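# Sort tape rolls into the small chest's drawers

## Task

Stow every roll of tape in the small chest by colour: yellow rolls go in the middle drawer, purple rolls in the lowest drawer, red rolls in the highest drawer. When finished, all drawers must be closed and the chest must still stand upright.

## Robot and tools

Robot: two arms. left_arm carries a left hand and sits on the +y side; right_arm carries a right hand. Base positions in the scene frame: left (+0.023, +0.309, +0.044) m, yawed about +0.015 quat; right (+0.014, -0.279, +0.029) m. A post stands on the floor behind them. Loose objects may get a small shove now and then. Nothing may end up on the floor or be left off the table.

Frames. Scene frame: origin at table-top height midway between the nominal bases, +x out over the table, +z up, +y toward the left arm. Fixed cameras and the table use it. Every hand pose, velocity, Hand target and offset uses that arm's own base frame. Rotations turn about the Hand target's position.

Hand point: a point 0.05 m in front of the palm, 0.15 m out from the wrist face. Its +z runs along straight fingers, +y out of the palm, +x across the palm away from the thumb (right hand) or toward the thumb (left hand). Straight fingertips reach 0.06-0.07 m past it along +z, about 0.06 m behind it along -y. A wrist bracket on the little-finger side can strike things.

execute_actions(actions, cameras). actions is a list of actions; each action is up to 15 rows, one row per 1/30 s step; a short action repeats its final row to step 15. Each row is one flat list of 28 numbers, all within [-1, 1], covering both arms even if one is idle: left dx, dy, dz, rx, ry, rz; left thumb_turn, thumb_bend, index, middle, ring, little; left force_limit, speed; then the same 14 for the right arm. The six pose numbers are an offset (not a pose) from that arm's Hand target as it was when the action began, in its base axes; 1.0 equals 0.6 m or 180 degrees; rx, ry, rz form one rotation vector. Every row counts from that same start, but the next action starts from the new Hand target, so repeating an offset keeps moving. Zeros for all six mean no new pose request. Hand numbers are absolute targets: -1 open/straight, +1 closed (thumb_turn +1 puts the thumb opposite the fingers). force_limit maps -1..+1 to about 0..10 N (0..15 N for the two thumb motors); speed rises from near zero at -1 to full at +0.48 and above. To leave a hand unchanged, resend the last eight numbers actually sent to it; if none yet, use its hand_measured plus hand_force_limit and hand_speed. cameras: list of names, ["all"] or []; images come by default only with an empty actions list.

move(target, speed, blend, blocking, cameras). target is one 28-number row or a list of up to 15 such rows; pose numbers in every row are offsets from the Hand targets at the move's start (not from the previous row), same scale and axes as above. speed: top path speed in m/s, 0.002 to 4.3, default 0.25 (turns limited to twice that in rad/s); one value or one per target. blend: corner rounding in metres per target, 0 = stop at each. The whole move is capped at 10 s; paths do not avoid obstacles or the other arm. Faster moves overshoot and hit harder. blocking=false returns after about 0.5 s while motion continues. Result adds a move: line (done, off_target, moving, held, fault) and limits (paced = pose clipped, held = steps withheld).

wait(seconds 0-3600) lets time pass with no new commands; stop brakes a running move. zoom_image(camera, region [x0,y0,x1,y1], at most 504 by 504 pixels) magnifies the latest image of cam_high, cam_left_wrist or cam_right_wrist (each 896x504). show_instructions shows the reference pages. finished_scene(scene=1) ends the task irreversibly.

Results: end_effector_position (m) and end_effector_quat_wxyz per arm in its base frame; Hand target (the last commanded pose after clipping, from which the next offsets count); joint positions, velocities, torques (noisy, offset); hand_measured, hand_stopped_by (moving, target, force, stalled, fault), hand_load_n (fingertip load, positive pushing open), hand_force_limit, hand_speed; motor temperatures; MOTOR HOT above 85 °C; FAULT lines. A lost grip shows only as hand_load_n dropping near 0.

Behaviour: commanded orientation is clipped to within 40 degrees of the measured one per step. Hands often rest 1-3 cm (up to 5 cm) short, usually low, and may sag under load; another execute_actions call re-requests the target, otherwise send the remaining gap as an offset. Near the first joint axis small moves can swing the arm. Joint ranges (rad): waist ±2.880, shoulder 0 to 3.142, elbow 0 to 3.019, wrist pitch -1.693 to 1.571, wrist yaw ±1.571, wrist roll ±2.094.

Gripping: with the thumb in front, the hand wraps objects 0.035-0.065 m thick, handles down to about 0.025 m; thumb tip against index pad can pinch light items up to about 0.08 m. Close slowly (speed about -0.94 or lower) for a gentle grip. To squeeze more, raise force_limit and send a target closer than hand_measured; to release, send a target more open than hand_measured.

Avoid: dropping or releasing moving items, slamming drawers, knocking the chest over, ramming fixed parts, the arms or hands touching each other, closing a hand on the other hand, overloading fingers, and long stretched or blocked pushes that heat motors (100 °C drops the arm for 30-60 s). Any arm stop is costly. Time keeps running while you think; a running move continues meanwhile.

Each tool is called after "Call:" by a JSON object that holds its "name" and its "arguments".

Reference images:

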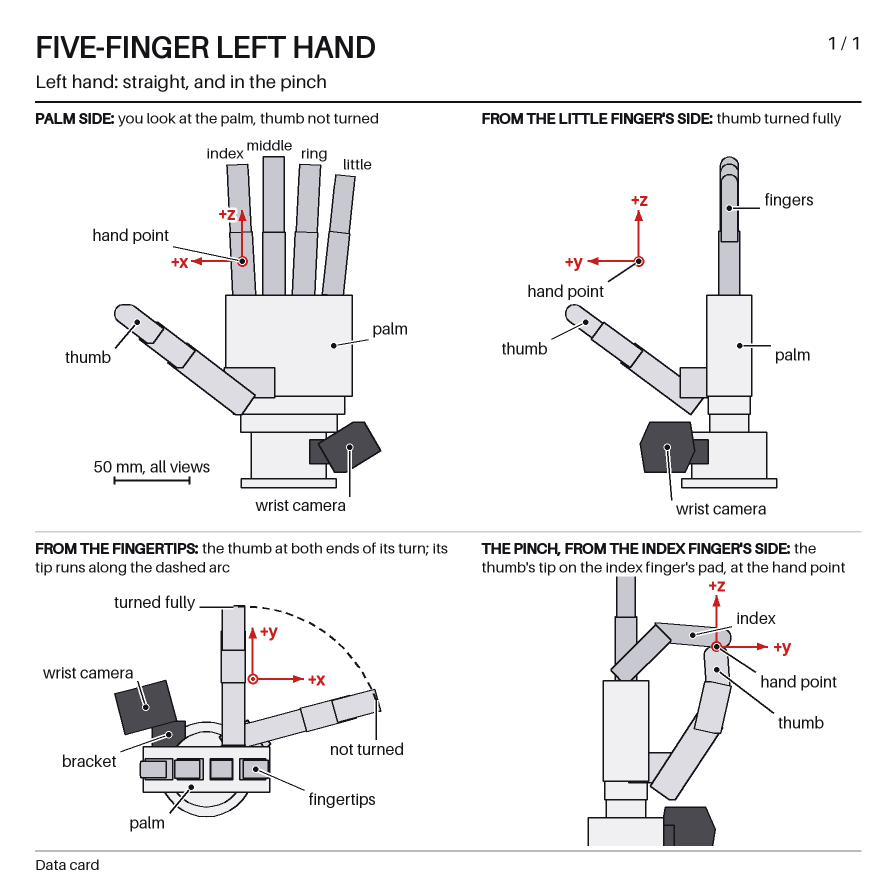

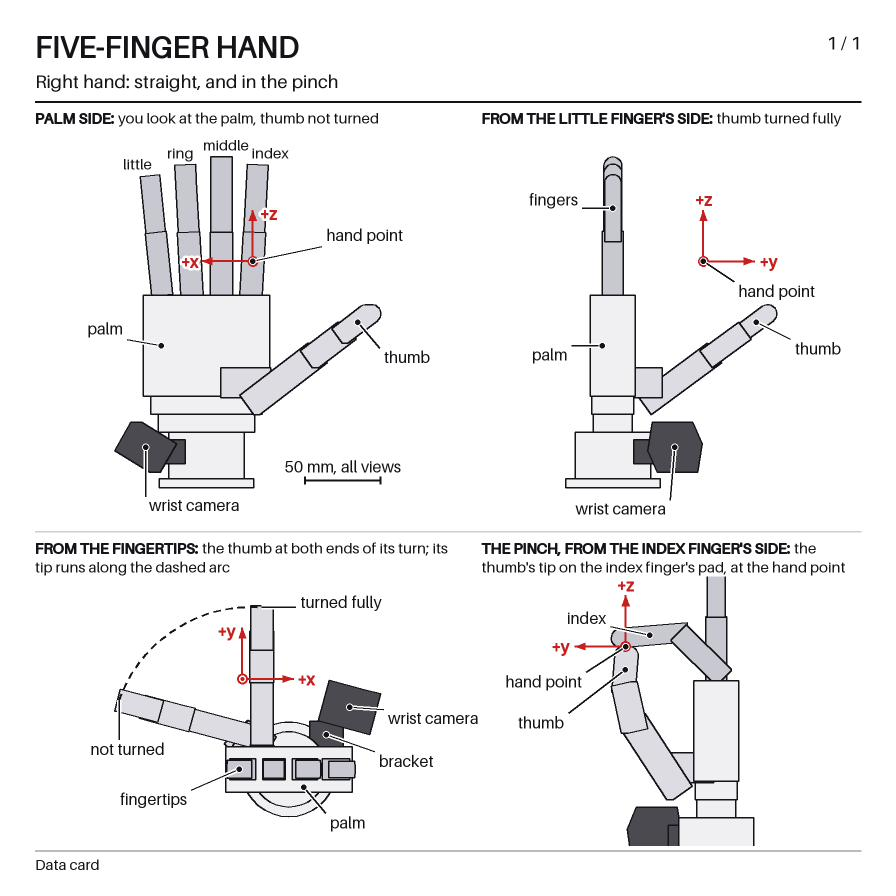

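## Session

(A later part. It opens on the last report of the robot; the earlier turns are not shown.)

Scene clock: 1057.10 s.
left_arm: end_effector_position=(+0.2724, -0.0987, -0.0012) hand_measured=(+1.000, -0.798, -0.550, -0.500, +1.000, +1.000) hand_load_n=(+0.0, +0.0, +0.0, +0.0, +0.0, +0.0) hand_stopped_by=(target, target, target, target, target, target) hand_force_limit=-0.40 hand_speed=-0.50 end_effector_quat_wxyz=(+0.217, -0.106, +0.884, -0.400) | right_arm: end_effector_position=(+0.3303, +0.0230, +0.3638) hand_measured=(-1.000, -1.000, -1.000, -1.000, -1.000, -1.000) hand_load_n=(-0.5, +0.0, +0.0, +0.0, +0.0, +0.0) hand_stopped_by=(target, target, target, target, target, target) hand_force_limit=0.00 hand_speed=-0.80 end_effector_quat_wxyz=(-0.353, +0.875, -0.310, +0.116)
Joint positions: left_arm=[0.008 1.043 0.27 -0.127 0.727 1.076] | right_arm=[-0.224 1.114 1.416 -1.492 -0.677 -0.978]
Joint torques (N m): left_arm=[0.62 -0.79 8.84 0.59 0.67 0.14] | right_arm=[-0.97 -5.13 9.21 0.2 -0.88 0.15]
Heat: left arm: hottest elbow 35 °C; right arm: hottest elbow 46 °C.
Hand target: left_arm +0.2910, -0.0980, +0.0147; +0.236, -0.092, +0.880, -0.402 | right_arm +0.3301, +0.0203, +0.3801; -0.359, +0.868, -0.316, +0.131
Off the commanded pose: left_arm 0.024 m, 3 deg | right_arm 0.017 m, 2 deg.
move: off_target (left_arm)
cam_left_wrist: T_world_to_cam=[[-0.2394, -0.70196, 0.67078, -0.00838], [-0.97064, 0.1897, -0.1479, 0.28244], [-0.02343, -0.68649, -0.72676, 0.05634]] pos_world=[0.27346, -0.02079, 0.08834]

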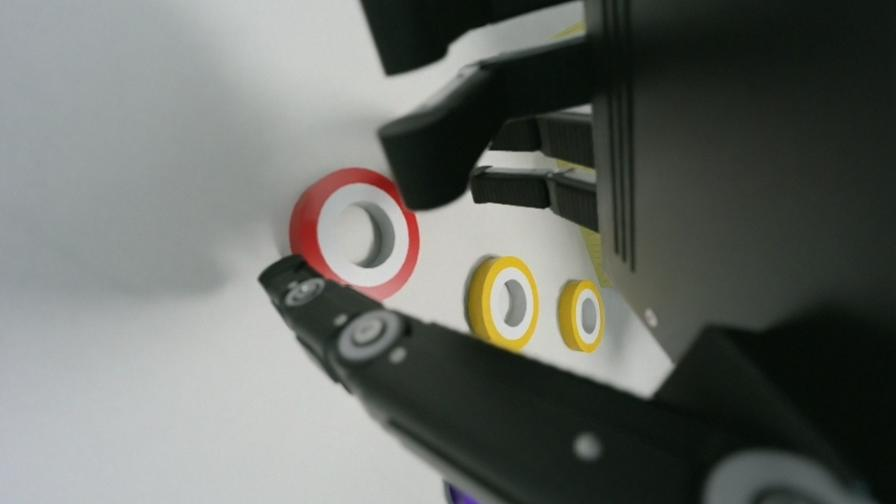

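Call:
{"name": "move", "arguments": {"target": [-0.0133,0.007,-0.053,0,0,0,1,-0.8,-0.55,-0.5,1,1,-0.4,-0.5,0,0,0,0,0,0,-1,-1,-1,-1,-1,-1,0,-0.8], "cameras": ["cam_left_wrist"], "speed": 0.08}}

Scene clock: 1073.37 s.
left_arm: end_effector_position=(+0.2722, -0.0980, -0.0215) hand_measured=(+1.000, -0.798, -0.550, -0.500, +1.000, +1.000) hand_load_n=(+0.0, +0.0, +0.0, +0.0, +0.0, +0.0) hand_stopped_by=(target, target, target, target, target, target) hand_force_limit=-0.40 hand_speed=-0.50 end_effector_quat_wxyz=(+0.217, -0.100, +0.884, -0.403) | right_arm: end_effector_position=(+0.3303, +0.0230, +0.3638) hand_measured=(-1.000, -1.000, -1.000, -1.000, -1.000, -1.000) hand_load_n=(+0.0, +0.0, +0.0, +0.0, +0.0, +0.0) hand_stopped_by=(target, target, target, target, target, target) hand_force_limit=0.00 hand_speed=-0.80 end_effector_quat_wxyz=(-0.353, +0.875, -0.310, +0.116)
Joint positions: left_arm=[0.017 1.14 0.244 -0.014 0.742 1.098] | right_arm=[-0.224 1.114 1.416 -1.492 -0.677 -0.978]
Joint torques (N m): left_arm=[0.79 -0.56 5.7 1.98 0.57 0.14] | right_arm=[-1.38 -5.89 9.09 0.49 -0.92 0.25]
Heat: left arm: hottest elbow 35 °C; right arm: hottest elbow 46 °C.
Hand target: left_arm +0.2831, -0.0938, -0.0171; +0.236, -0.092, +0.880, -0.402 | right_arm +0.3301, +0.0203, +0.3801; -0.359, +0.868, -0.316, +0.131
Off the commanded pose: left_arm 0.012 m, 2 deg | right_arm 0.017 m, 2 deg.
move: off_target (left_arm)
cam_left_wrist: T_world_to_cam=[[-0.25183, -0.69742, 0.67096, 0.00951], [-0.96735, 0.20173, -0.15339, 0.27927], [-0.02838, -0.68769, -0.72545, 0.04339]] pos_world=[0.27378, -0.01987, 0.06793]

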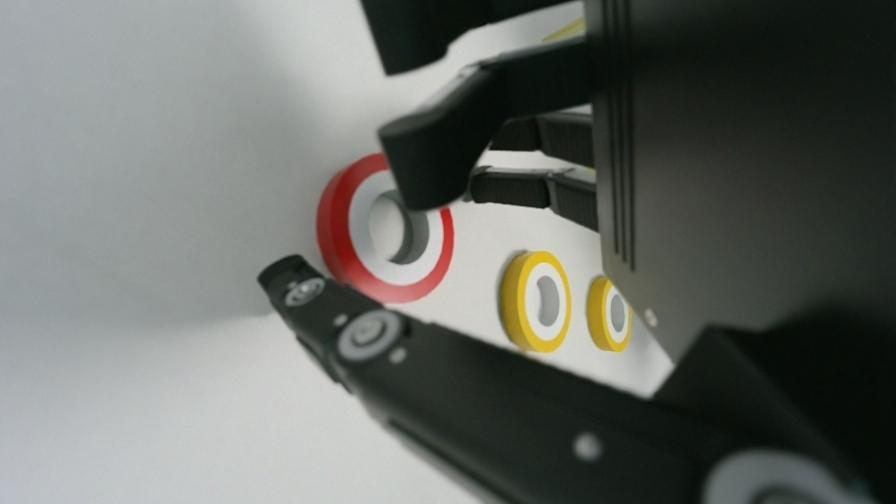

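Call:
{"name": "execute_actions", "arguments": {"actions": [[[0,0,0,0,0,0,1,-0.8,0.2,-0.5,1,1,-0.4,-0.88,0,0,0,0,0,0,-1,-1,-1,-1,-1,-1,0,-0.8]]], "cameras": ["cam_left_wrist"]}}

Call:
{"name": "wait", "arguments": {"seconds": 1.5, "cameras": ["cam_left_wrist"]}}

Scene clock: 1080.60 s.
left_arm: end_effector_position=(+0.2736, -0.0998, -0.0200) hand_measured=(+1.000, -0.800, +0.016, -0.500, +1.000, +1.000) hand_load_n=(+0.0, +3.5, +3.5, +0.0, +0.0, +0.0) hand_stopped_by=(target, target, force, target, target, target) hand_force_limit=-0.40 hand_speed=-0.88 end_effector_quat_wxyz=(+0.220, -0.095, +0.882, -0.406) | right_arm: end_effector_position=(+0.3303, +0.0230, +0.3638) hand_measured=(-1.000, -1.000, -1.000, -1.000, -1.000, -1.000) hand_load_n=(+0.0, +0.0, +0.0, +0.0, +0.0, +0.0) hand_stopped_by=(target, target, target, target, target, target) hand_force_limit=0.00 hand_speed=-0.80 end_effector_quat_wxyz=(-0.353, +0.875, -0.310, +0.116)
Joint positions: left_arm=[0.014 1.14 0.244 -0.005 0.748 1.098] | right_arm=[-0.224 1.114 1.416 -1.492 -0.677 -0.978]
Joint torques (N m): left_arm=[0.79 -0.56 5.7 1.63 0.34 0.14] | right_arm=[-0.5 -5.36 9.16 0.25 -0.9 0.21]
Heat: left arm: hottest elbow 35 °C; right arm: hottest elbow 46 °C.
Hand target: left_arm +0.2831, -0.0938, -0.0171; +0.236, -0.092, +0.880, -0.402 | right_arm +0.3301, +0.0203, +0.3801; -0.359, +0.868, -0.316, +0.131
Off the commanded pose: left_arm 0.012 m, 2 deg | right_arm 0.017 m, 2 deg.
cam_left_wrist: T_world_to_cam=[[-0.26287, -0.69249, 0.67183, 0.01118], [-0.96447, 0.20767, -0.16331, 0.28079], [-0.02643, -0.69089, -0.72248, 0.04244]] pos_world=[0.27487, -0.02125, 0.06901]

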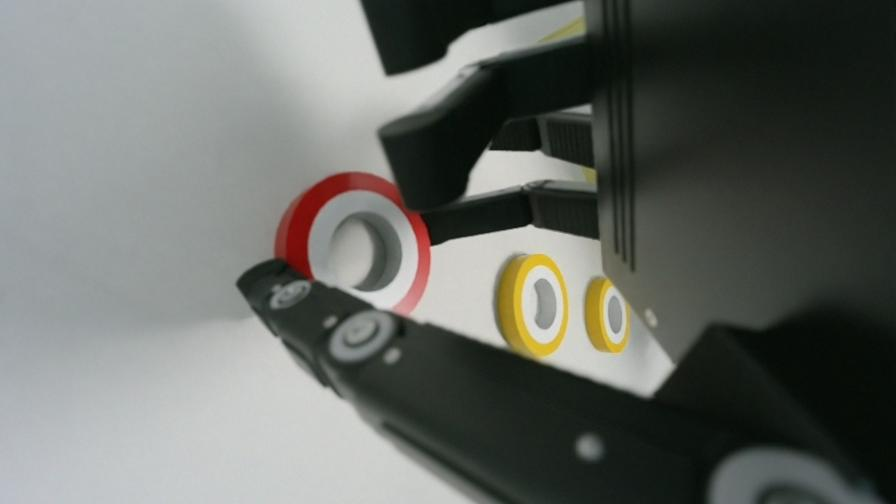

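Scene clock: 1082.10 s.
left_arm: end_effector_position=(+0.2736, -0.0998, -0.0200) hand_measured=(+1.000, -0.800, +0.016, -0.500, +1.000, +1.000) hand_load_n=(+0.0, +3.5, +3.5, +0.0, +0.0, +0.0) hand_stopped_by=(target, target, force, target, target, target) hand_force_limit=-0.40 hand_speed=-0.88 end_effector_quat_wxyz=(+0.220, -0.095, +0.882, -0.406) | right_arm: end_effector_position=(+0.3303, +0.0230, +0.3638) hand_measured=(-1.000, -1.000, -1.000, -1.000, -1.000, -1.000) hand_load_n=(+0.0, +0.0, +0.0, +0.0, +0.0, +0.0) hand_stopped_by=(target, target, target, target, target, target) hand_force_limit=0.00 hand_speed=-0.80 end_effector_quat_wxyz=(-0.353, +0.875, -0.310, +0.116)
Joint positions: left_arm=[0.014 1.14 0.244 -0.005 0.748 1.098] | right_arm=[-0.224 1.114 1.416 -1.492 -0.677 -0.978]
Joint torques (N m): left_arm=[0.79 -0.62 5.7 1.65 0.34 0.13] | right_arm=[-1.73 -5.01 9.14 0.31 -0.95 0.17]
Heat: left arm: hottest elbow 35 °C; right arm: hottest elbow 46 °C.
Hand target: left_arm +0.2831, -0.0938, -0.0171; +0.236, -0.092, +0.880, -0.402 | right_arm +0.3301, +0.0203, +0.3801; -0.359, +0.868, -0.316, +0.131
Off the commanded pose: left_arm 0.012 m, 2 deg | right_arm 0.017 m, 2 deg.
wait: 1.50 s; at rest by 0.17 s
cam_left_wrist: T_world_to_cam=[[-0.26287, -0.69249, 0.67183, 0.01118], [-0.96447, 0.20767, -0.16331, 0.28079], [-0.02643, -0.69089, -0.72248, 0.04244]] pos_world=[0.27487, -0.02125, 0.06901]

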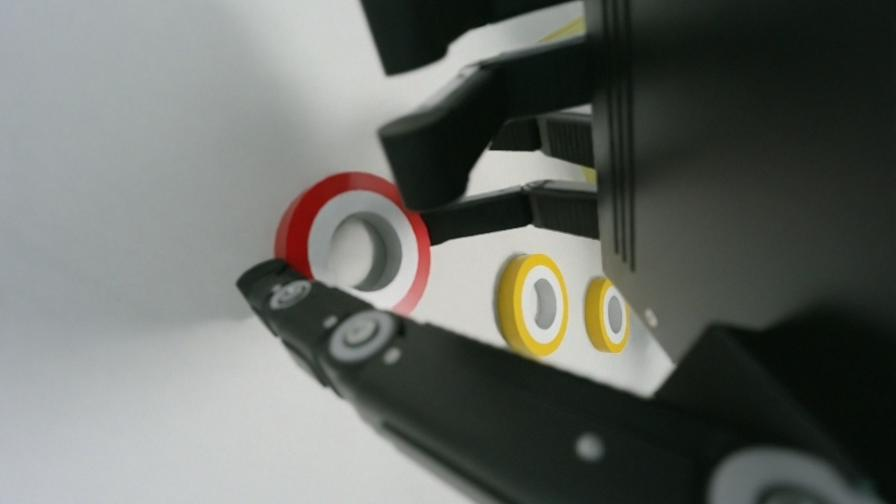

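Call:
{"name": "move", "arguments": {"target": [0,0,0.12,0,0,0,1,-0.8,0.2,-0.5,1,1,-0.4,-0.88,0,0,0,0,0,0,-1,-1,-1,-1,-1,-1,0,-0.8], "cameras": ["cam_high","cam_left_wrist"], "speed": 0.08}}

Scene clock: 1088.23 s.
left_arm: end_effector_position=(+0.2631, -0.0995, +0.0340) hand_measured=(+1.000, -0.800, +0.016, -0.500, +1.000, +1.000) hand_load_n=(+0.0, +3.5, +3.5, +0.0, +0.0, +0.0) hand_stopped_by=(target, target, force, target, target, target) hand_force_limit=-0.40 hand_speed=-0.88 end_effector_quat_wxyz=(+0.209, -0.101, +0.885, -0.403) | right_arm: end_effector_position=(+0.3303, +0.0230, +0.3638) hand_measured=(-1.000, -1.000, -1.000, -1.000, -1.000, -1.000) hand_load_n=(-0.5, -0.5, +0.0, +0.0, -0.5, +0.0) hand_stopped_by=(target, target, target, target, target, target) hand_force_limit=0.00 hand_speed=-0.80 end_effector_quat_wxyz=(-0.353, +0.875, -0.310, +0.116)
Joint positions: left_arm=[0.014 0.895 0.322 -0.353 0.745 1.098] | right_arm=[-0.224 1.114 1.416 -1.492 -0.677 -0.978]
Joint torques (N m): left_arm=[0.67 -0.56 10.02 0.59 0.46 0.12] | right_arm=[-1.08 -5.95 9.03 0.29 -0.93 0.2]
Heat: left arm: hottest elbow 34 °C; right arm: hottest elbow 46 °C.
Hand target: left_arm +0.2831, -0.0938, +0.0549; +0.236, -0.092, +0.880, -0.402 | right_arm +0.3301, +0.0203, +0.3801; -0.359, +0.868, -0.316, +0.131
Off the commanded pose: left_arm 0.029 m, 3 deg | right_arm 0.017 m, 2 deg.
move: off_target (left_arm)
cam_left_wrist: T_world_to_cam=[[-0.24494, -0.69434, 0.67668, -0.03269], [-0.96859, 0.20614, -0.13908, 0.27952], [-0.04292, -0.68949, -0.72303, 0.08595]] pos_world=[0.26642, -0.02105, 0.12314]

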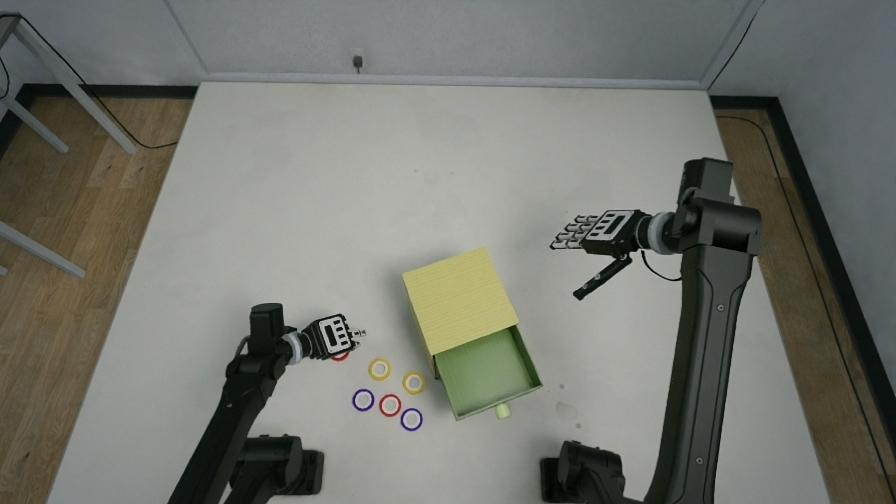

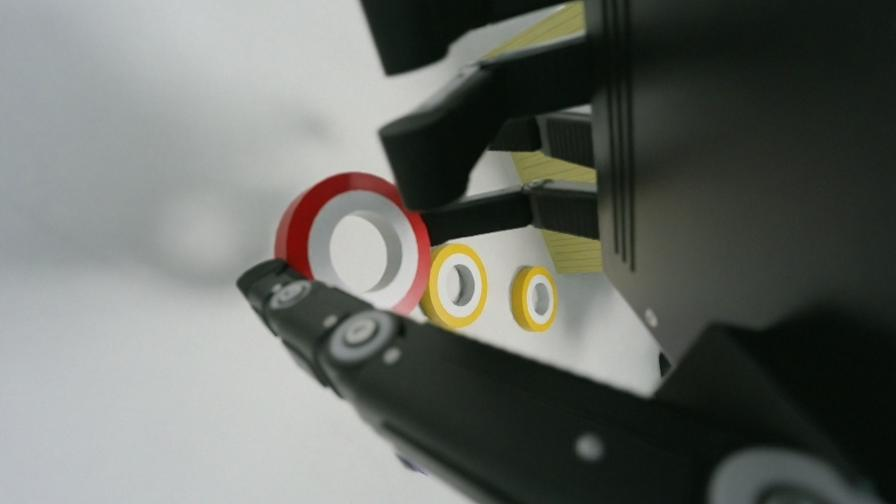

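Call:
{"name": "move", "arguments": {"target": [[0,0,0.392,0,0,0,1,-0.8,0.2,-0.5,1,1,-0.4,-0.88,0,0,0,0,0,0,-1,-1,-1,-1,-1,-1,0,-0.8],[-0.18,-0.624,0.392,0,0,0,1,-0.8,0.2,-0.5,1,1,-0.4,-0.88,0,0,0,0,0,0,-1,-1,-1,-1,-1,-1,0,-0.8]], "blend": [0.05,0], "speed": 0.15, "cameras": ["cam_high","cam_left_wrist"]}}

Scene clock: 1164.83 s.
left_arm: end_effector_position=(+0.1699, -0.4494, +0.2558) hand_measured=(+1.000, -0.800, +0.016, -0.500, +1.000, +1.000) hand_load_n=(+0.0, +3.0, +4.0, +0.0, +0.0, +0.0) hand_stopped_by=(target, target, force, target, target, target) hand_force_limit=-0.40 hand_speed=-0.88 end_effector_quat_wxyz=(+0.228, -0.083, +0.899, -0.366) | right_arm: end_effector_position=(+0.3303, +0.0230, +0.3638) hand_measured=(-1.000, -1.000, -1.000, -1.000, -1.000, -1.000) hand_load_n=(-0.5, +0.0, +0.0, +0.0, +0.0, +0.0) hand_stopped_by=(target, target, target, target, target, target) hand_force_limit=0.00 hand_speed=-0.80 end_effector_quat_wxyz=(-0.353, +0.875, -0.310, +0.116)
Joint positions: left_arm=[-1.288 1.18 1.108 -0.641 -0.282 0.228] | right_arm=[-0.224 1.114 1.416 -1.492 -0.677 -0.978]
Joint torques (N m): left_arm=[-0.97 -5.07 12.12 2.32 -0.28 -0.11] | right_arm=[-1.44 -5.66 8.98 0.39 -0.94 0.26]
Heat: left arm: hottest elbow 39 °C; right arm: hottest elbow 47 °C.
Hand target: left_arm +0.1751, -0.4682, +0.2901; +0.236, -0.092, +0.880, -0.402 | right_arm +0.3301, +0.0203, +0.3801; -0.359, +0.868, -0.316, +0.131
Off the commanded pose: left_arm 0.039 m, 5 deg | right_arm 0.017 m, 2 deg.
move: off_target (left_arm)
cam_left_wrist: T_world_to_cam=[[-0.26942, -0.75019, 0.60384, -0.45085], [-0.96282, 0.22259, -0.15304, 0.30222], [-0.0196, -0.62263, -0.78227, 0.0423]] pos_world=[0.17035, -0.37916, 0.35158]

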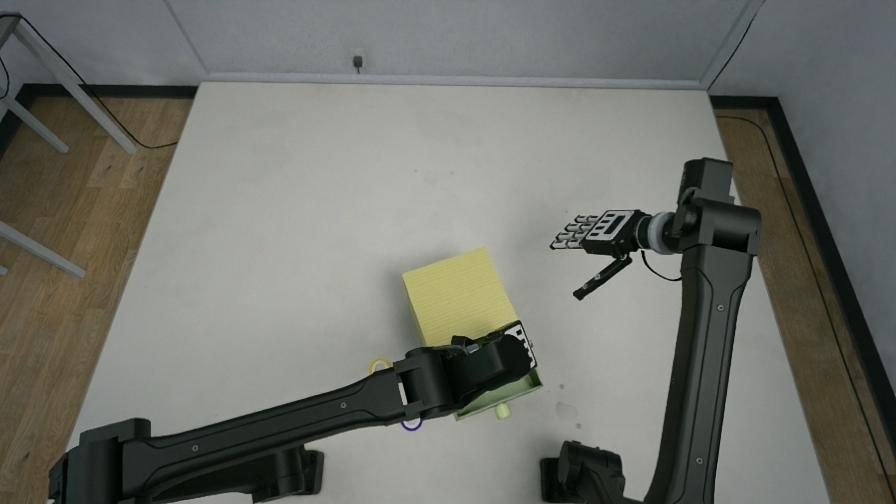

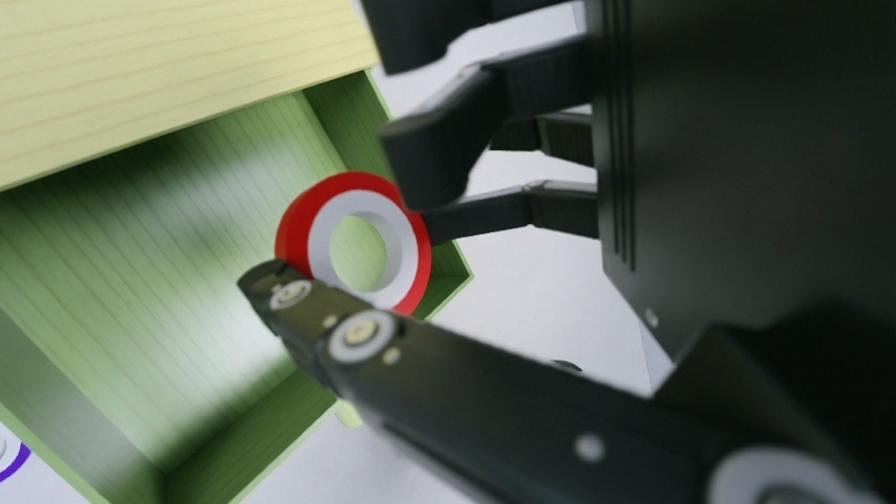

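Call:
{"name": "move", "arguments": {"target": [0.0133,-0.0317,-0.14,-0.027,0,0,1,-0.8,0.2,-0.5,1,1,-0.4,-0.88,0,0,0,0,0,0,-1,-1,-1,-1,-1,-1,0,-0.8], "speed": 0.08, "cameras": ["cam_high","cam_left_wrist"]}}

Scene clock: 1228.70 s.
left_arm: end_effector_position=(+0.1743, -0.4796, +0.1931) hand_measured=(+1.000, -0.800, +0.016, -0.500, +1.000, +1.000) hand_load_n=(+0.0, +3.5, +4.0, +0.0, +0.0, +0.0) hand_stopped_by=(target, target, force, target, target, target) hand_force_limit=-0.40 hand_speed=-0.88 end_effector_quat_wxyz=(+0.227, -0.090, +0.874, -0.421) | right_arm: end_effector_position=(+0.3303, +0.0230, +0.3638) hand_measured=(-1.000, -1.000, -1.000, -1.000, -1.000, -1.000) hand_load_n=(-0.5, +0.0, +0.0, +0.0, -0.5, +0.0) hand_stopped_by=(target, target, target, target, target, target) hand_force_limit=0.00 hand_speed=-0.80 end_effector_quat_wxyz=(-0.353, +0.875, -0.310, +0.116)
Joint positions: left_arm=[-1.288 1.235 0.933 -0.295 -0.264 0.217] | right_arm=[-0.224 1.114 1.416 -1.492 -0.677 -0.978]
Joint torques (N m): left_arm=[0.44 -5.42 8.85 2.55 0.04 -0.11] | right_arm=[-1.03 -5.36 9.06 0.64 -0.92 0.23]
Motor temperatures (°C): left_arm=[21 26 44 25 22 23] | right_arm=[24 26 47 24 24 23]
Heat: left arm: hottest elbow 44 °C; right arm: hottest elbow 47 °C.
Hand target: left_arm +0.1830, -0.4872, +0.2061; +0.232, -0.102, +0.862, -0.439 | right_arm +0.3301, +0.0203, +0.3801; -0.359, +0.868, -0.316, +0.131
Off the commanded pose: left_arm 0.017 m, 3 deg | right_arm 0.017 m, 2 deg.
move: off_target (left_arm)
cam_left_wrist: T_world_to_cam=[[-0.28475, -0.67037, 0.68522, -0.40924], [-0.9585, 0.2098, -0.19306, 0.30441], [-0.01434, -0.71175, -0.70228, -0.08468]] pos_world=[0.17403, -0.39847, 0.27972]

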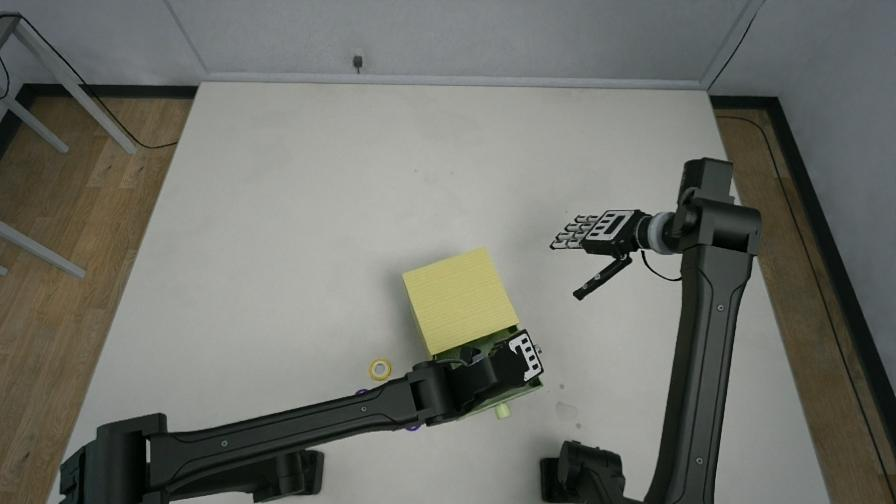

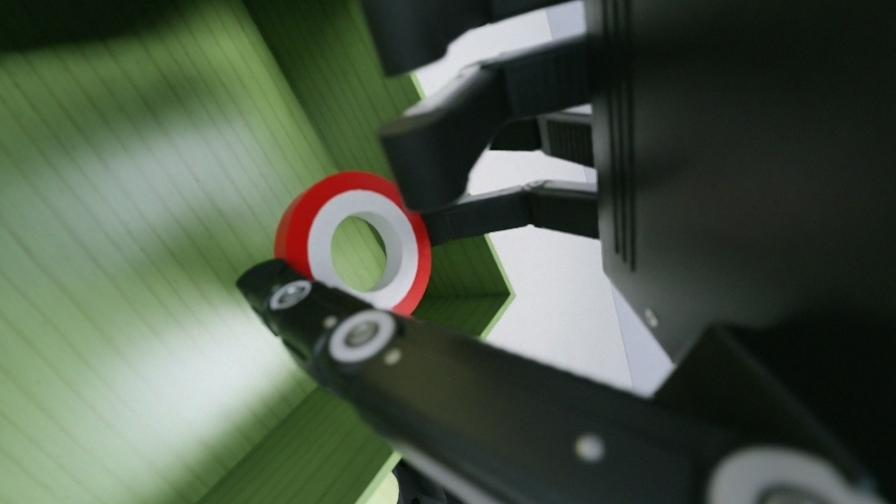

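Call:
{"name": "move", "arguments": {"target": [-0.0033,0.0412,0.0,0,0,0,1,-0.8,0.2,0.1,1,1,-0.4,-0.88,0,0,0,0,0,0,-1,-1,-1,-1,-1,-1,0,-0.8], "speed": 0.06, "cameras": ["cam_left_wrist"]}}

Scene clock: 1270.13 s.
left_arm: end_effector_position=(+0.1664, -0.4636, +0.1886) hand_measured=(+1.000, -0.800, +0.016, -0.324, +1.000, +1.000) hand_load_n=(+0.0, +4.0, +2.5, +4.0, +0.5, +0.0) hand_stopped_by=(target, target, force, force, target, target) hand_force_limit=-0.40 hand_speed=-0.88 end_effector_quat_wxyz=(+0.220, -0.086, +0.874, -0.424) | right_arm: end_effector_position=(+0.3303, +0.0230, +0.3638) hand_measured=(-1.000, -1.000, -1.000, -1.000, -1.000, -1.000) hand_load_n=(-0.5, +0.0, +0.0, +0.0, +0.0, +0.0) hand_stopped_by=(target, target, target, target, target, target) hand_force_limit=0.00 hand_speed=-0.80 end_effector_quat_wxyz=(-0.353, +0.875, -0.310, +0.116)
Joint positions: left_arm=[-1.287 1.188 0.882 -0.29 -0.244 0.217] | right_arm=[-0.224 1.114 1.416 -1.492 -0.677 -0.978]
Joint torques (N m): left_arm=[1.49 -6.36 8.54 1.96 -0.27 -0.03] | right_arm=[-1.32 -5.95 9.26 0.59 -0.94 0.22]
Heat: left arm: hottest elbow 41 °C; right arm: hottest elbow 47 °C.
Hand target: left_arm +0.1811, -0.4625, +0.2061; +0.232, -0.102, +0.862, -0.439 | right_arm +0.3301, +0.0203, +0.3801; -0.359, +0.868, -0.316, +0.131
Off the commanded pose: left_arm 0.023 m, 3 deg | right_arm 0.017 m, 2 deg.
move: off_target (left_arm)
cam_left_wrist: T_world_to_cam=[[-0.28765, -0.66287, 0.69127, -0.39481], [-0.95719, 0.22327, -0.1842, 0.29701], [-0.03224, -0.71467, -0.69872, -0.07559]] pos_world=[0.16829, -0.38204, 0.27482]

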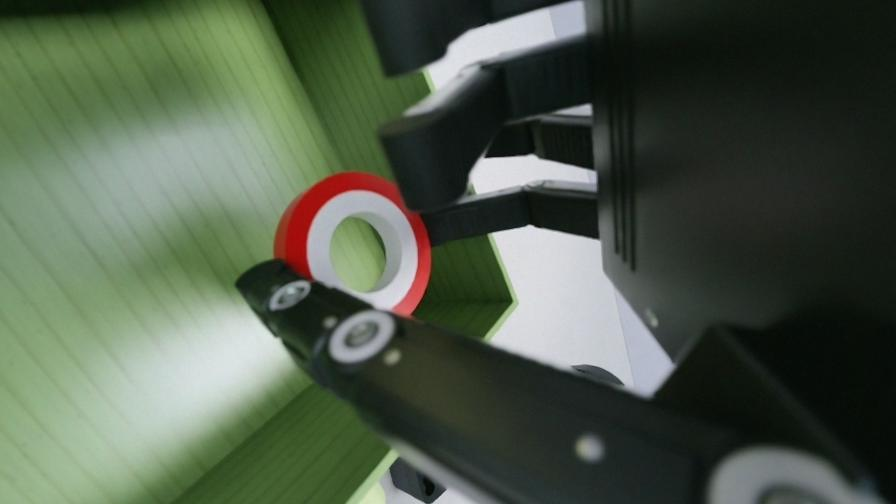

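Call:
{"name": "move", "arguments": {"target": [0,0,0.08,0,0,0,1,-0.8,0.2,-0.7,1,1,-0.4,-0.88,0,0,0,0,0,0,-1,-1,-1,-1,-1,-1,0,-0.8], "speed": 0.06, "cameras": ["cam_high","cam_left_wrist"]}}

Scene clock: 1286.63 s.
left_arm: end_effector_position=(+0.1691, -0.4557, +0.2223) hand_measured=(+1.000, -0.800, +0.016, -0.700, +1.000, +1.000) hand_load_n=(+0.0, +3.5, +3.5, +0.0, +0.0, +0.0) hand_stopped_by=(target, target, force, target, target, target) hand_force_limit=-0.40 hand_speed=-0.88 end_effector_quat_wxyz=(+0.222, -0.090, +0.876, -0.419) | right_arm: end_effector_position=(+0.3303, +0.0230, +0.3638) hand_measured=(-1.000, -1.000, -1.000, -1.000, -1.000, -1.000) hand_load_n=(+0.0, +0.0, +0.0, +0.0, +0.0, +0.0) hand_stopped_by=(target, target, target, target, target, target) hand_force_limit=0.00 hand_speed=-0.80 end_effector_quat_wxyz=(-0.353, +0.875, -0.310, +0.116)
Joint positions: left_arm=[-1.278 1.148 0.947 -0.402 -0.246 0.217] | right_arm=[-0.224 1.114 1.416 -1.492 -0.677 -0.978]
Joint torques (N m): left_arm=[0.79 -5.36 11.85 1.01 -0.22 -0.03] | right_arm=[-1.49 -5.25 9.31 0.29 -0.91 0.23]
Heat: left arm: hottest elbow 40 °C; right arm: hottest elbow 48 °C.
Hand target: left_arm +0.1811, -0.4625, +0.2541; +0.232, -0.102, +0.862, -0.439 | right_arm +0.3301, +0.0203, +0.3801; -0.359, +0.868, -0.316, +0.131
Off the commanded pose: left_arm 0.035 m, 3 deg | right_arm 0.017 m, 2 deg.
move: off_target (left_arm)
cam_left_wrist: T_world_to_cam=[[-0.27976, -0.67114, 0.68652, -0.41622], [-0.95973, 0.21461, -0.18129, 0.2998], [-0.02566, -0.70959, -0.70415, -0.04382]] pos_world=[0.17017, -0.37477, 0.30924]

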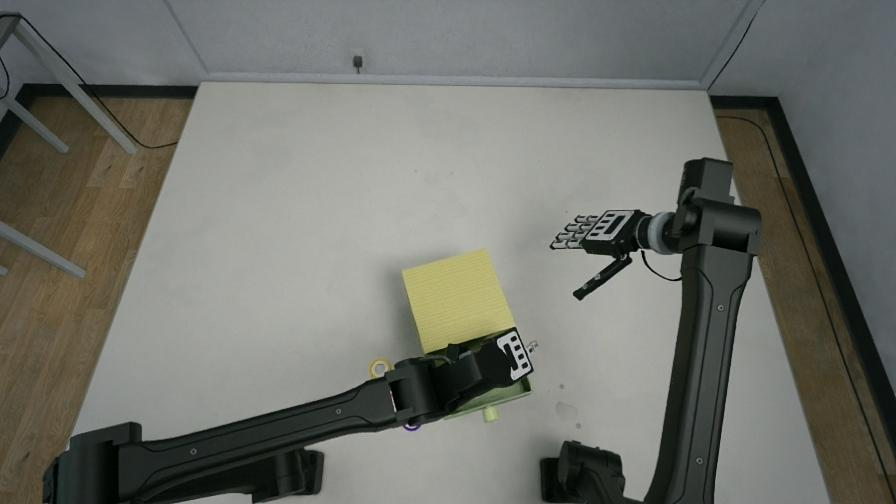

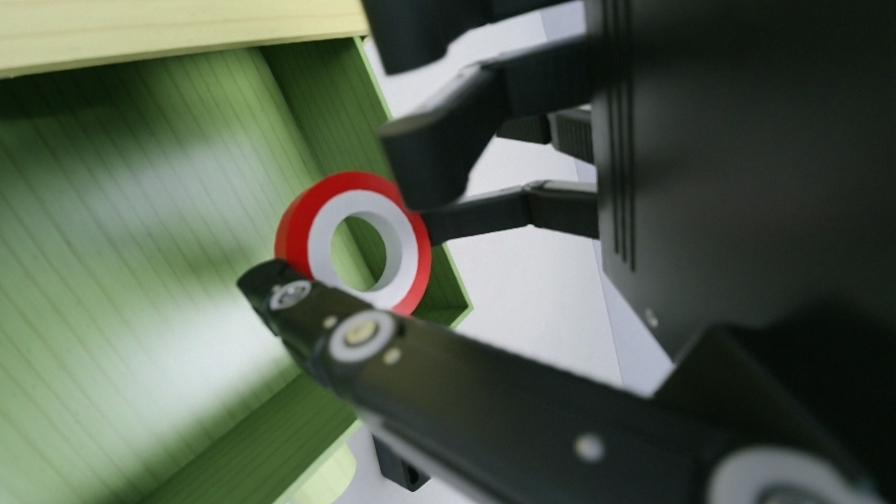

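Call:
{"name": "move", "arguments": {"target": [0.0025,0.026,-0.05,0,0,-0.028,1,-0.8,0.2,0,1,1,-0.4,-0.88,0,0,0,0,0,0,-1,-1,-1,-1,-1,-1,0,-0.8], "speed": 0.06, "cameras": ["cam_high","cam_left_wrist"]}}

Scene clock: 1314.83 s.
left_arm: end_effector_position=(+0.1713, -0.4427, +0.2066) hand_measured=(+1.000, -0.800, +0.016, +0.000, +1.000, +1.000) hand_load_n=(+0.0, +4.0, +3.5, +0.5, +0.0, +0.0) hand_stopped_by=(target, target, force, target, target, target) hand_force_limit=-0.40 hand_speed=-0.88 end_effector_quat_wxyz=(+0.198, -0.063, +0.879, -0.429) | right_arm: end_effector_position=(+0.3303, +0.0230, +0.3638) hand_measured=(-1.000, -1.000, -1.000, -1.000, -1.000, -1.000) hand_load_n=(+0.0, +0.0, +0.0, +0.0, +0.0, +0.0) hand_stopped_by=(target, target, target, target, target, target) hand_force_limit=0.00 hand_speed=-0.80 end_effector_quat_wxyz=(-0.353, +0.875, -0.310, +0.116)
Joint positions: left_arm=[-1.227 1.119 0.882 -0.356 -0.134 0.273] | right_arm=[-0.224 1.114 1.416 -1.492 -0.677 -0.978]
Joint torques (N m): left_arm=[0.79 -5.07 8.81 2.59 0.1 0.14] | right_arm=[-0.79 -5.48 9.05 0.36 -0.97 0.22]
Motor temperatures (°C): left_arm=[21 27 39 24 21 23] | right_arm=[24 25 48 24 24 23]
Heat: left arm: hottest elbow 39 °C; right arm: hottest elbow 48 °C.
Hand target: left_arm +0.1826, -0.4469, +0.2241; +0.212, -0.064, +0.866, -0.449 | right_arm +0.3301, +0.0203, +0.3801; -0.359, +0.868, -0.316, +0.131
Off the commanded pose: left_arm 0.021 m, 3 deg | right_arm 0.017 m, 2 deg.
move: off_target (left_arm)
cam_left_wrist: T_world_to_cam=[[-0.31554, -0.64541, 0.69561, -0.38042], [-0.94472, 0.28251, -0.16641, 0.32073], [-0.08911, -0.70967, -0.69888, -0.03585]] pos_world=[0.17977, -0.36158, 0.29294]

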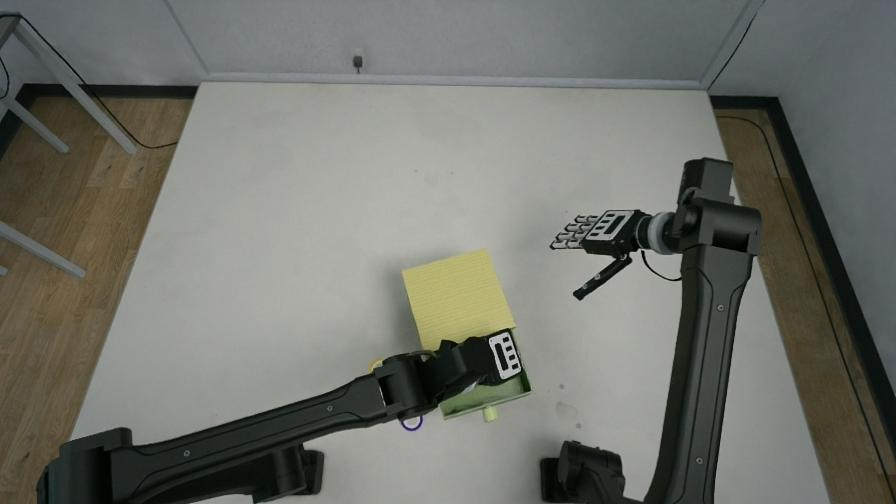

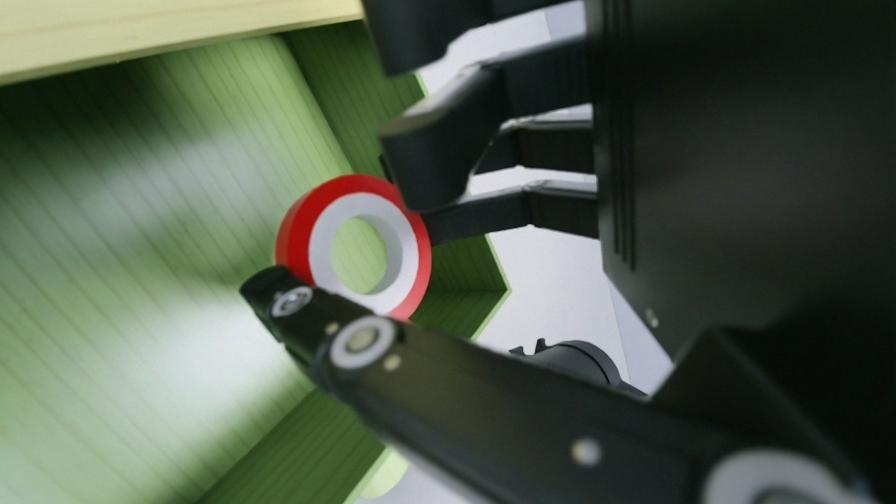

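Call:
{"name": "move", "arguments": {"target": [[0.0067,0.022,-0.01,0,0,0,1,-0.8,0.2,0,1,1,-0.4,-0.88,0,0,0,0,0,0,-1,-1,-1,-1,-1,-1,0,-0.8],[0.0067,0.022,-0.053,0,0,0,1,-0.8,0.2,0,1,1,-0.4,-0.88,0,0,0,0,0,0,-1,-1,-1,-1,-1,-1,0,-0.8]], "speed": 0.06, "cameras": ["cam_high","cam_left_wrist"]}}

Scene clock: 1345.83 s.
left_arm: end_effector_position=(+0.1799, -0.4260, +0.1816) hand_measured=(+1.000, -0.800, +0.016, +0.000, +1.000, +1.000) hand_load_n=(+0.0, +4.0, +3.5, +0.5, +0.0, +0.0) hand_stopped_by=(target, target, force, target, target, target) hand_force_limit=-0.40 hand_speed=-0.88 end_effector_quat_wxyz=(+0.203, -0.068, +0.875, -0.434) | right_arm: end_effector_position=(+0.3303, +0.0230, +0.3638) hand_measured=(-1.000, -1.000, -1.000, -1.000, -1.000, -1.000) hand_load_n=(+0.0, -0.5, +0.0, +0.0, +0.0, +0.0) hand_stopped_by=(target, target, target, target, target, target) hand_force_limit=0.00 hand_speed=-0.80 end_effector_quat_wxyz=(-0.353, +0.875, -0.310, +0.116)
Joint positions: left_arm=[-1.19 1.096 0.79 -0.27 -0.112 0.286] | right_arm=[-0.224 1.114 1.416 -1.492 -0.677 -0.978]
Joint torques (N m): left_arm=[0.67 -3.37 8.75 2.62 0.12 0.14] | right_arm=[-0.73 -5.89 8.96 0.29 -0.95 0.17]
Heat: left arm: hottest elbow 40 °C; right arm: hottest elbow 48 °C.
Hand target: left_arm +0.1866, -0.4337, +0.1923; +0.212, -0.064, +0.866, -0.449 | right_arm +0.3301, +0.0203, +0.3801; -0.359, +0.868, -0.316, +0.131
Off the commanded pose: left_arm 0.015 m, 2 deg | right_arm 0.017 m, 2 deg.
move: off_target (left_arm)
cam_left_wrist: T_world_to_cam=[[-0.31179, -0.63892, 0.70325, -0.34889], [-0.94698, 0.26941, -0.17508, 0.31642], [-0.0776, -0.72055, -0.68904, -0.04928]] pos_world=[0.18703, -0.34366, 0.2668]

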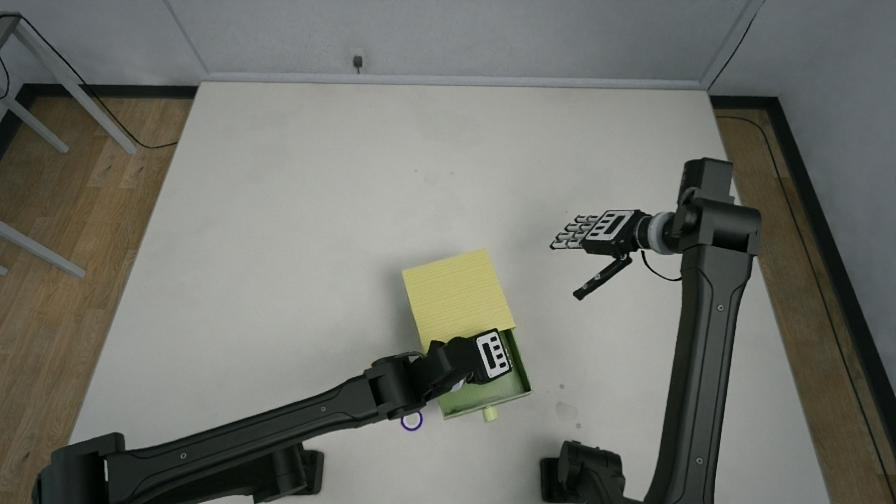

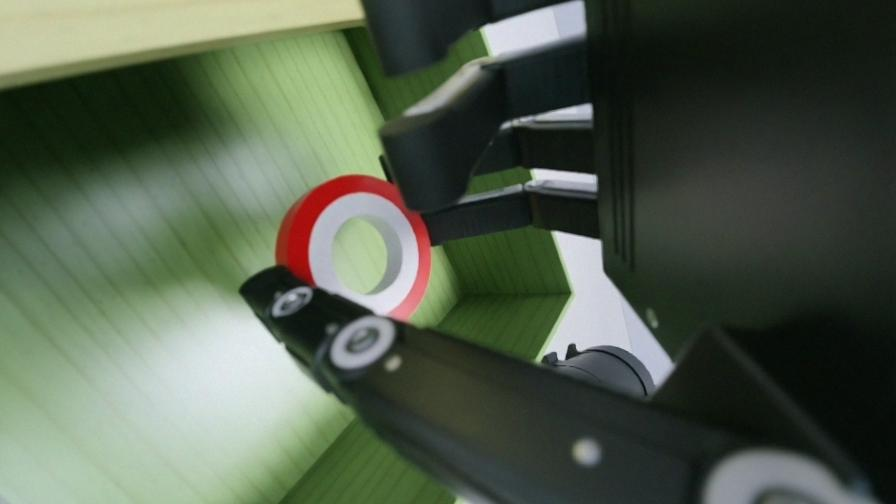

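Call:
{"name": "move", "arguments": {"target": [[-0.0193,-0.006,-0.01,0,0,0,1,-0.8,0.2,0,1,1,-0.4,-0.88,0,0,0,0,0,0,-1,-1,-1,-1,-1,-1,0,-0.8],[-0.0193,-0.006,-0.06,0,0,0,1,-0.8,0.2,0,1,1,-0.4,-0.88,0,0,0,0,0,0,-1,-1,-1,-1,-1,-1,0,-0.8]], "speed": 0.06, "cameras": ["cam_high","cam_left_wrist"]}}

Scene clock: 1376.30 s.
left_arm: end_effector_position=(+0.1730, -0.4271, +0.1446) hand_measured=(+1.000, -0.800, +0.016, +0.000, +1.000, +1.000) hand_load_n=(+0.0, +4.0, +3.5, +0.5, +0.0, +0.0) hand_stopped_by=(target, target, force, target, target, target) hand_force_limit=-0.40 hand_speed=-0.88 end_effector_quat_wxyz=(+0.206, -0.063, +0.876, -0.431) | right_arm: end_effector_position=(+0.3303, +0.0230, +0.3638) hand_measured=(-1.000, -1.000, -1.000, -1.000, -1.000, -1.000) hand_load_n=(+0.0, +0.0, +0.0, +0.0, +0.0, +0.0) hand_stopped_by=(target, target, target, target, target, target) hand_force_limit=0.00 hand_speed=-0.80 end_effector_quat_wxyz=(-0.353, +0.875, -0.310, +0.116)
Joint positions: left_arm=[-1.215 1.135 0.717 -0.161 -0.135 0.286] | right_arm=[-0.224 1.114 1.416 -1.492 -0.677 -0.978]
Joint torques (N m): left_arm=[-1.38 -3.66 8.51 2.61 -0.17 -0.05] | right_arm=[-0.85 -4.31 8.88 0.65 -0.93 0.24]
Heat: left arm: hottest elbow 38 °C; right arm: hottest elbow 48 °C.
Hand target: left_arm +0.1750, -0.4373, +0.1563; +0.212, -0.064, +0.866, -0.449 | right_arm +0.3301, +0.0203, +0.3801; -0.359, +0.868, -0.316, +0.131
Off the commanded pose: left_arm 0.016 m, 2 deg | right_arm 0.017 m, 2 deg.
move: off_target (left_arm)
cam_left_wrist: T_world_to_cam=[[-0.3222, -0.64345, 0.69437, -0.32459], [-0.94375, 0.27594, -0.18221, 0.30699], [-0.07436, -0.71402, -0.69617, -0.07284]] pos_world=[0.17972, -0.34558, 0.23061]

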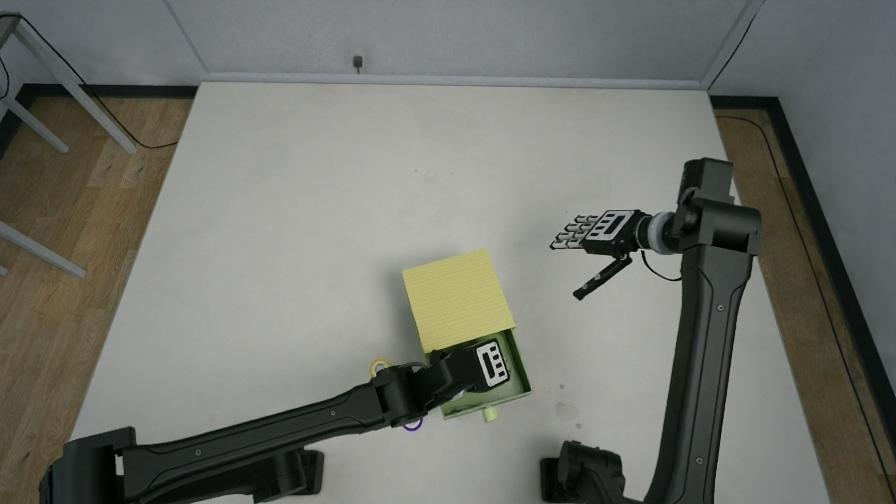

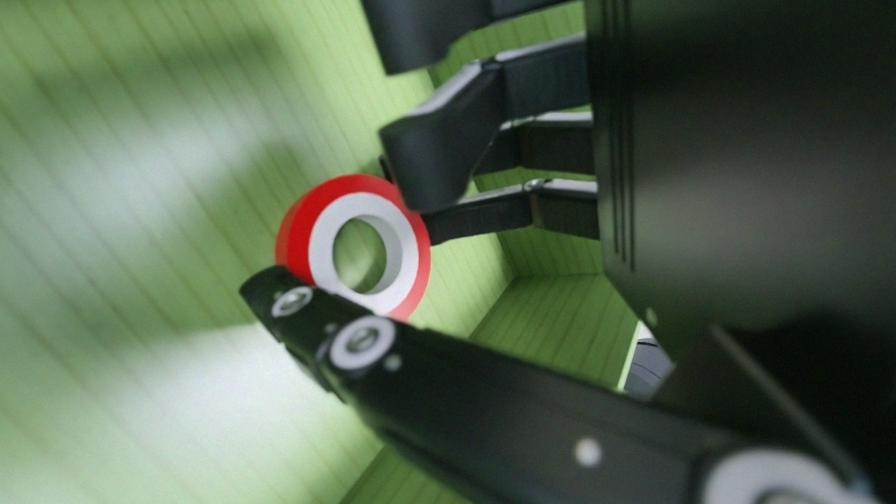

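Call:
{"name": "move", "arguments": {"target": [0,0,-0.015,0,0,0,1,-0.8,0.2,0,1,1,-0.4,-0.88,0,0,0,0,0,0,-1,-1,-1,-1,-1,-1,0,-0.8], "speed": 0.04, "cameras": ["cam_left_wrist"]}}

Scene clock: 1385.63 s.
left_arm: end_effector_position=(+0.1733, -0.4299, +0.1436) hand_measured=(+1.000, -0.800, +0.016, +0.000, +1.000, +1.000) hand_load_n=(+0.0, +4.0, +3.0, +1.0, +0.0, +0.0) hand_stopped_by=(target, target, force, target, target, target) hand_force_limit=-0.40 hand_speed=-0.88 end_effector_quat_wxyz=(+0.208, -0.062, +0.872, -0.439) | right_arm: end_effector_position=(+0.3303, +0.0230, +0.3638) hand_measured=(-1.000, -1.000, -1.000, -1.000, -1.000, -1.000) hand_load_n=(+0.0, +0.0, +0.0, +0.0, +0.0, +0.0) hand_stopped_by=(target, target, target, target, target, target) hand_force_limit=0.00 hand_speed=-0.80 end_effector_quat_wxyz=(-0.353, +0.875, -0.310, +0.116)
Joint positions: left_arm=[-1.216 1.139 0.706 -0.129 -0.135 0.286] | right_arm=[-0.224 1.114 1.416 -1.492 -0.677 -0.978]
Joint torques (N m): left_arm=[-1.26 -3.08 7.98 2.54 -0.18 -0.05] | right_arm=[-1.14 -5.89 9.36 0.54 -0.92 0.24]
Heat: left arm: hottest elbow 38 °C; right arm: hottest elbow 48 °C.
Hand target: left_arm +0.1750, -0.4373, +0.1473; +0.212, -0.064, +0.866, -0.449 | right_arm +0.3301, +0.0203, +0.3801; -0.359, +0.868, -0.316, +0.131
Off the commanded pose: left_arm 0.008 m, 1 deg | right_arm 0.017 m, 2 deg.
move: done
cam_left_wrist: T_world_to_cam=[[-0.32766, -0.63089, 0.70329, -0.32046], [-0.94212, 0.27415, -0.19301, 0.30825], [-0.07105, -0.72583, -0.6842, -0.08288]] pos_world=[0.17951, -0.34684, 0.22817]

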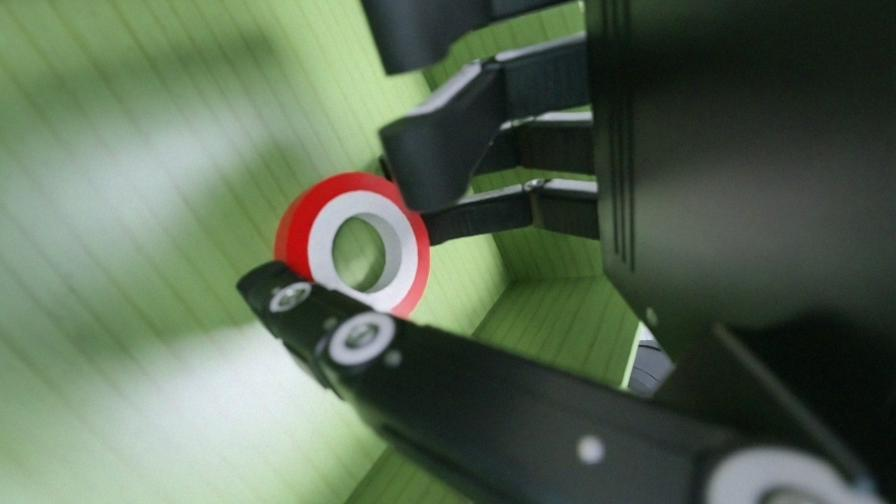

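Call:
{"name": "move", "arguments": {"target": [0,0,-0.003,0.017,0,0,1,-0.8,0.2,0,1,1,-0.4,-0.88,0,0,0,0,0,0,-1,-1,-1,-1,-1,-1,0,-0.8], "speed": 0.04, "cameras": ["cam_left_wrist"]}}

Scene clock: 1405.13 s.
left_arm: end_effector_position=(+0.1730, -0.4299, +0.1400) hand_measured=(+1.000, -0.800, +0.016, +0.000, +1.000, +1.000) hand_load_n=(-0.5, +4.0, +3.5, +1.5, +0.0, +0.0) hand_stopped_by=(target, target, force, target, target, target) hand_force_limit=-0.40 hand_speed=-0.88 end_effector_quat_wxyz=(+0.211, -0.063, +0.876, -0.429) | right_arm: end_effector_position=(+0.3303, +0.0230, +0.3638) hand_measured=(-1.000, -1.000, -1.000, -1.000, -1.000, -1.000) hand_load_n=(+0.0, +0.0, +0.0, +0.0, +0.0, +0.0) hand_stopped_by=(target, target, target, target, target, target) hand_force_limit=0.00 hand_speed=-0.80 end_effector_quat_wxyz=(-0.353, +0.875, -0.310, +0.116)
Joint positions: left_arm=[-1.224 1.151 0.715 -0.146 -0.152 0.286] | right_arm=[-0.224 1.114 1.416 -1.492 -0.677 -0.978]
Joint torques (N m): left_arm=[-1.32 -2.67 9.92 0.66 -0.18 0.07] | right_arm=[-1.14 -5.25 9.07 0.32 -0.92 0.24]
Heat: left arm: hottest elbow 37 °C; right arm: hottest elbow 48 °C.
Hand target: left_arm +0.1750, -0.4373, +0.1455; +0.214, -0.058, +0.877, -0.426 | right_arm +0.3301, +0.0203, +0.3801; -0.359, +0.868, -0.316, +0.131
Off the commanded pose: left_arm 0.009 m, 1 deg | right_arm 0.017 m, 2 deg.
move: done
cam_left_wrist: T_world_to_cam=[[-0.32472, -0.64823, 0.68873, -0.32398], [-0.94356, 0.27218, -0.18869, 0.30615], [-0.06514, -0.71113, -0.70003, -0.07783]] pos_world=[0.17859, -0.34869, 0.22642]

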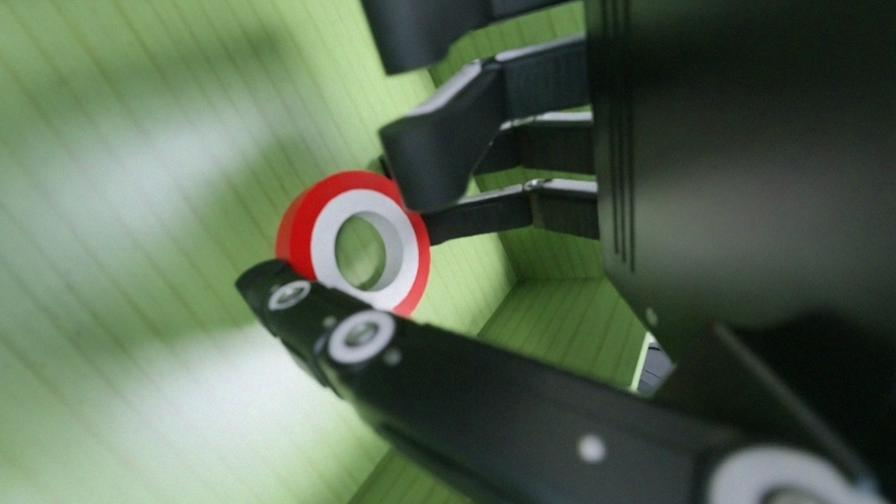

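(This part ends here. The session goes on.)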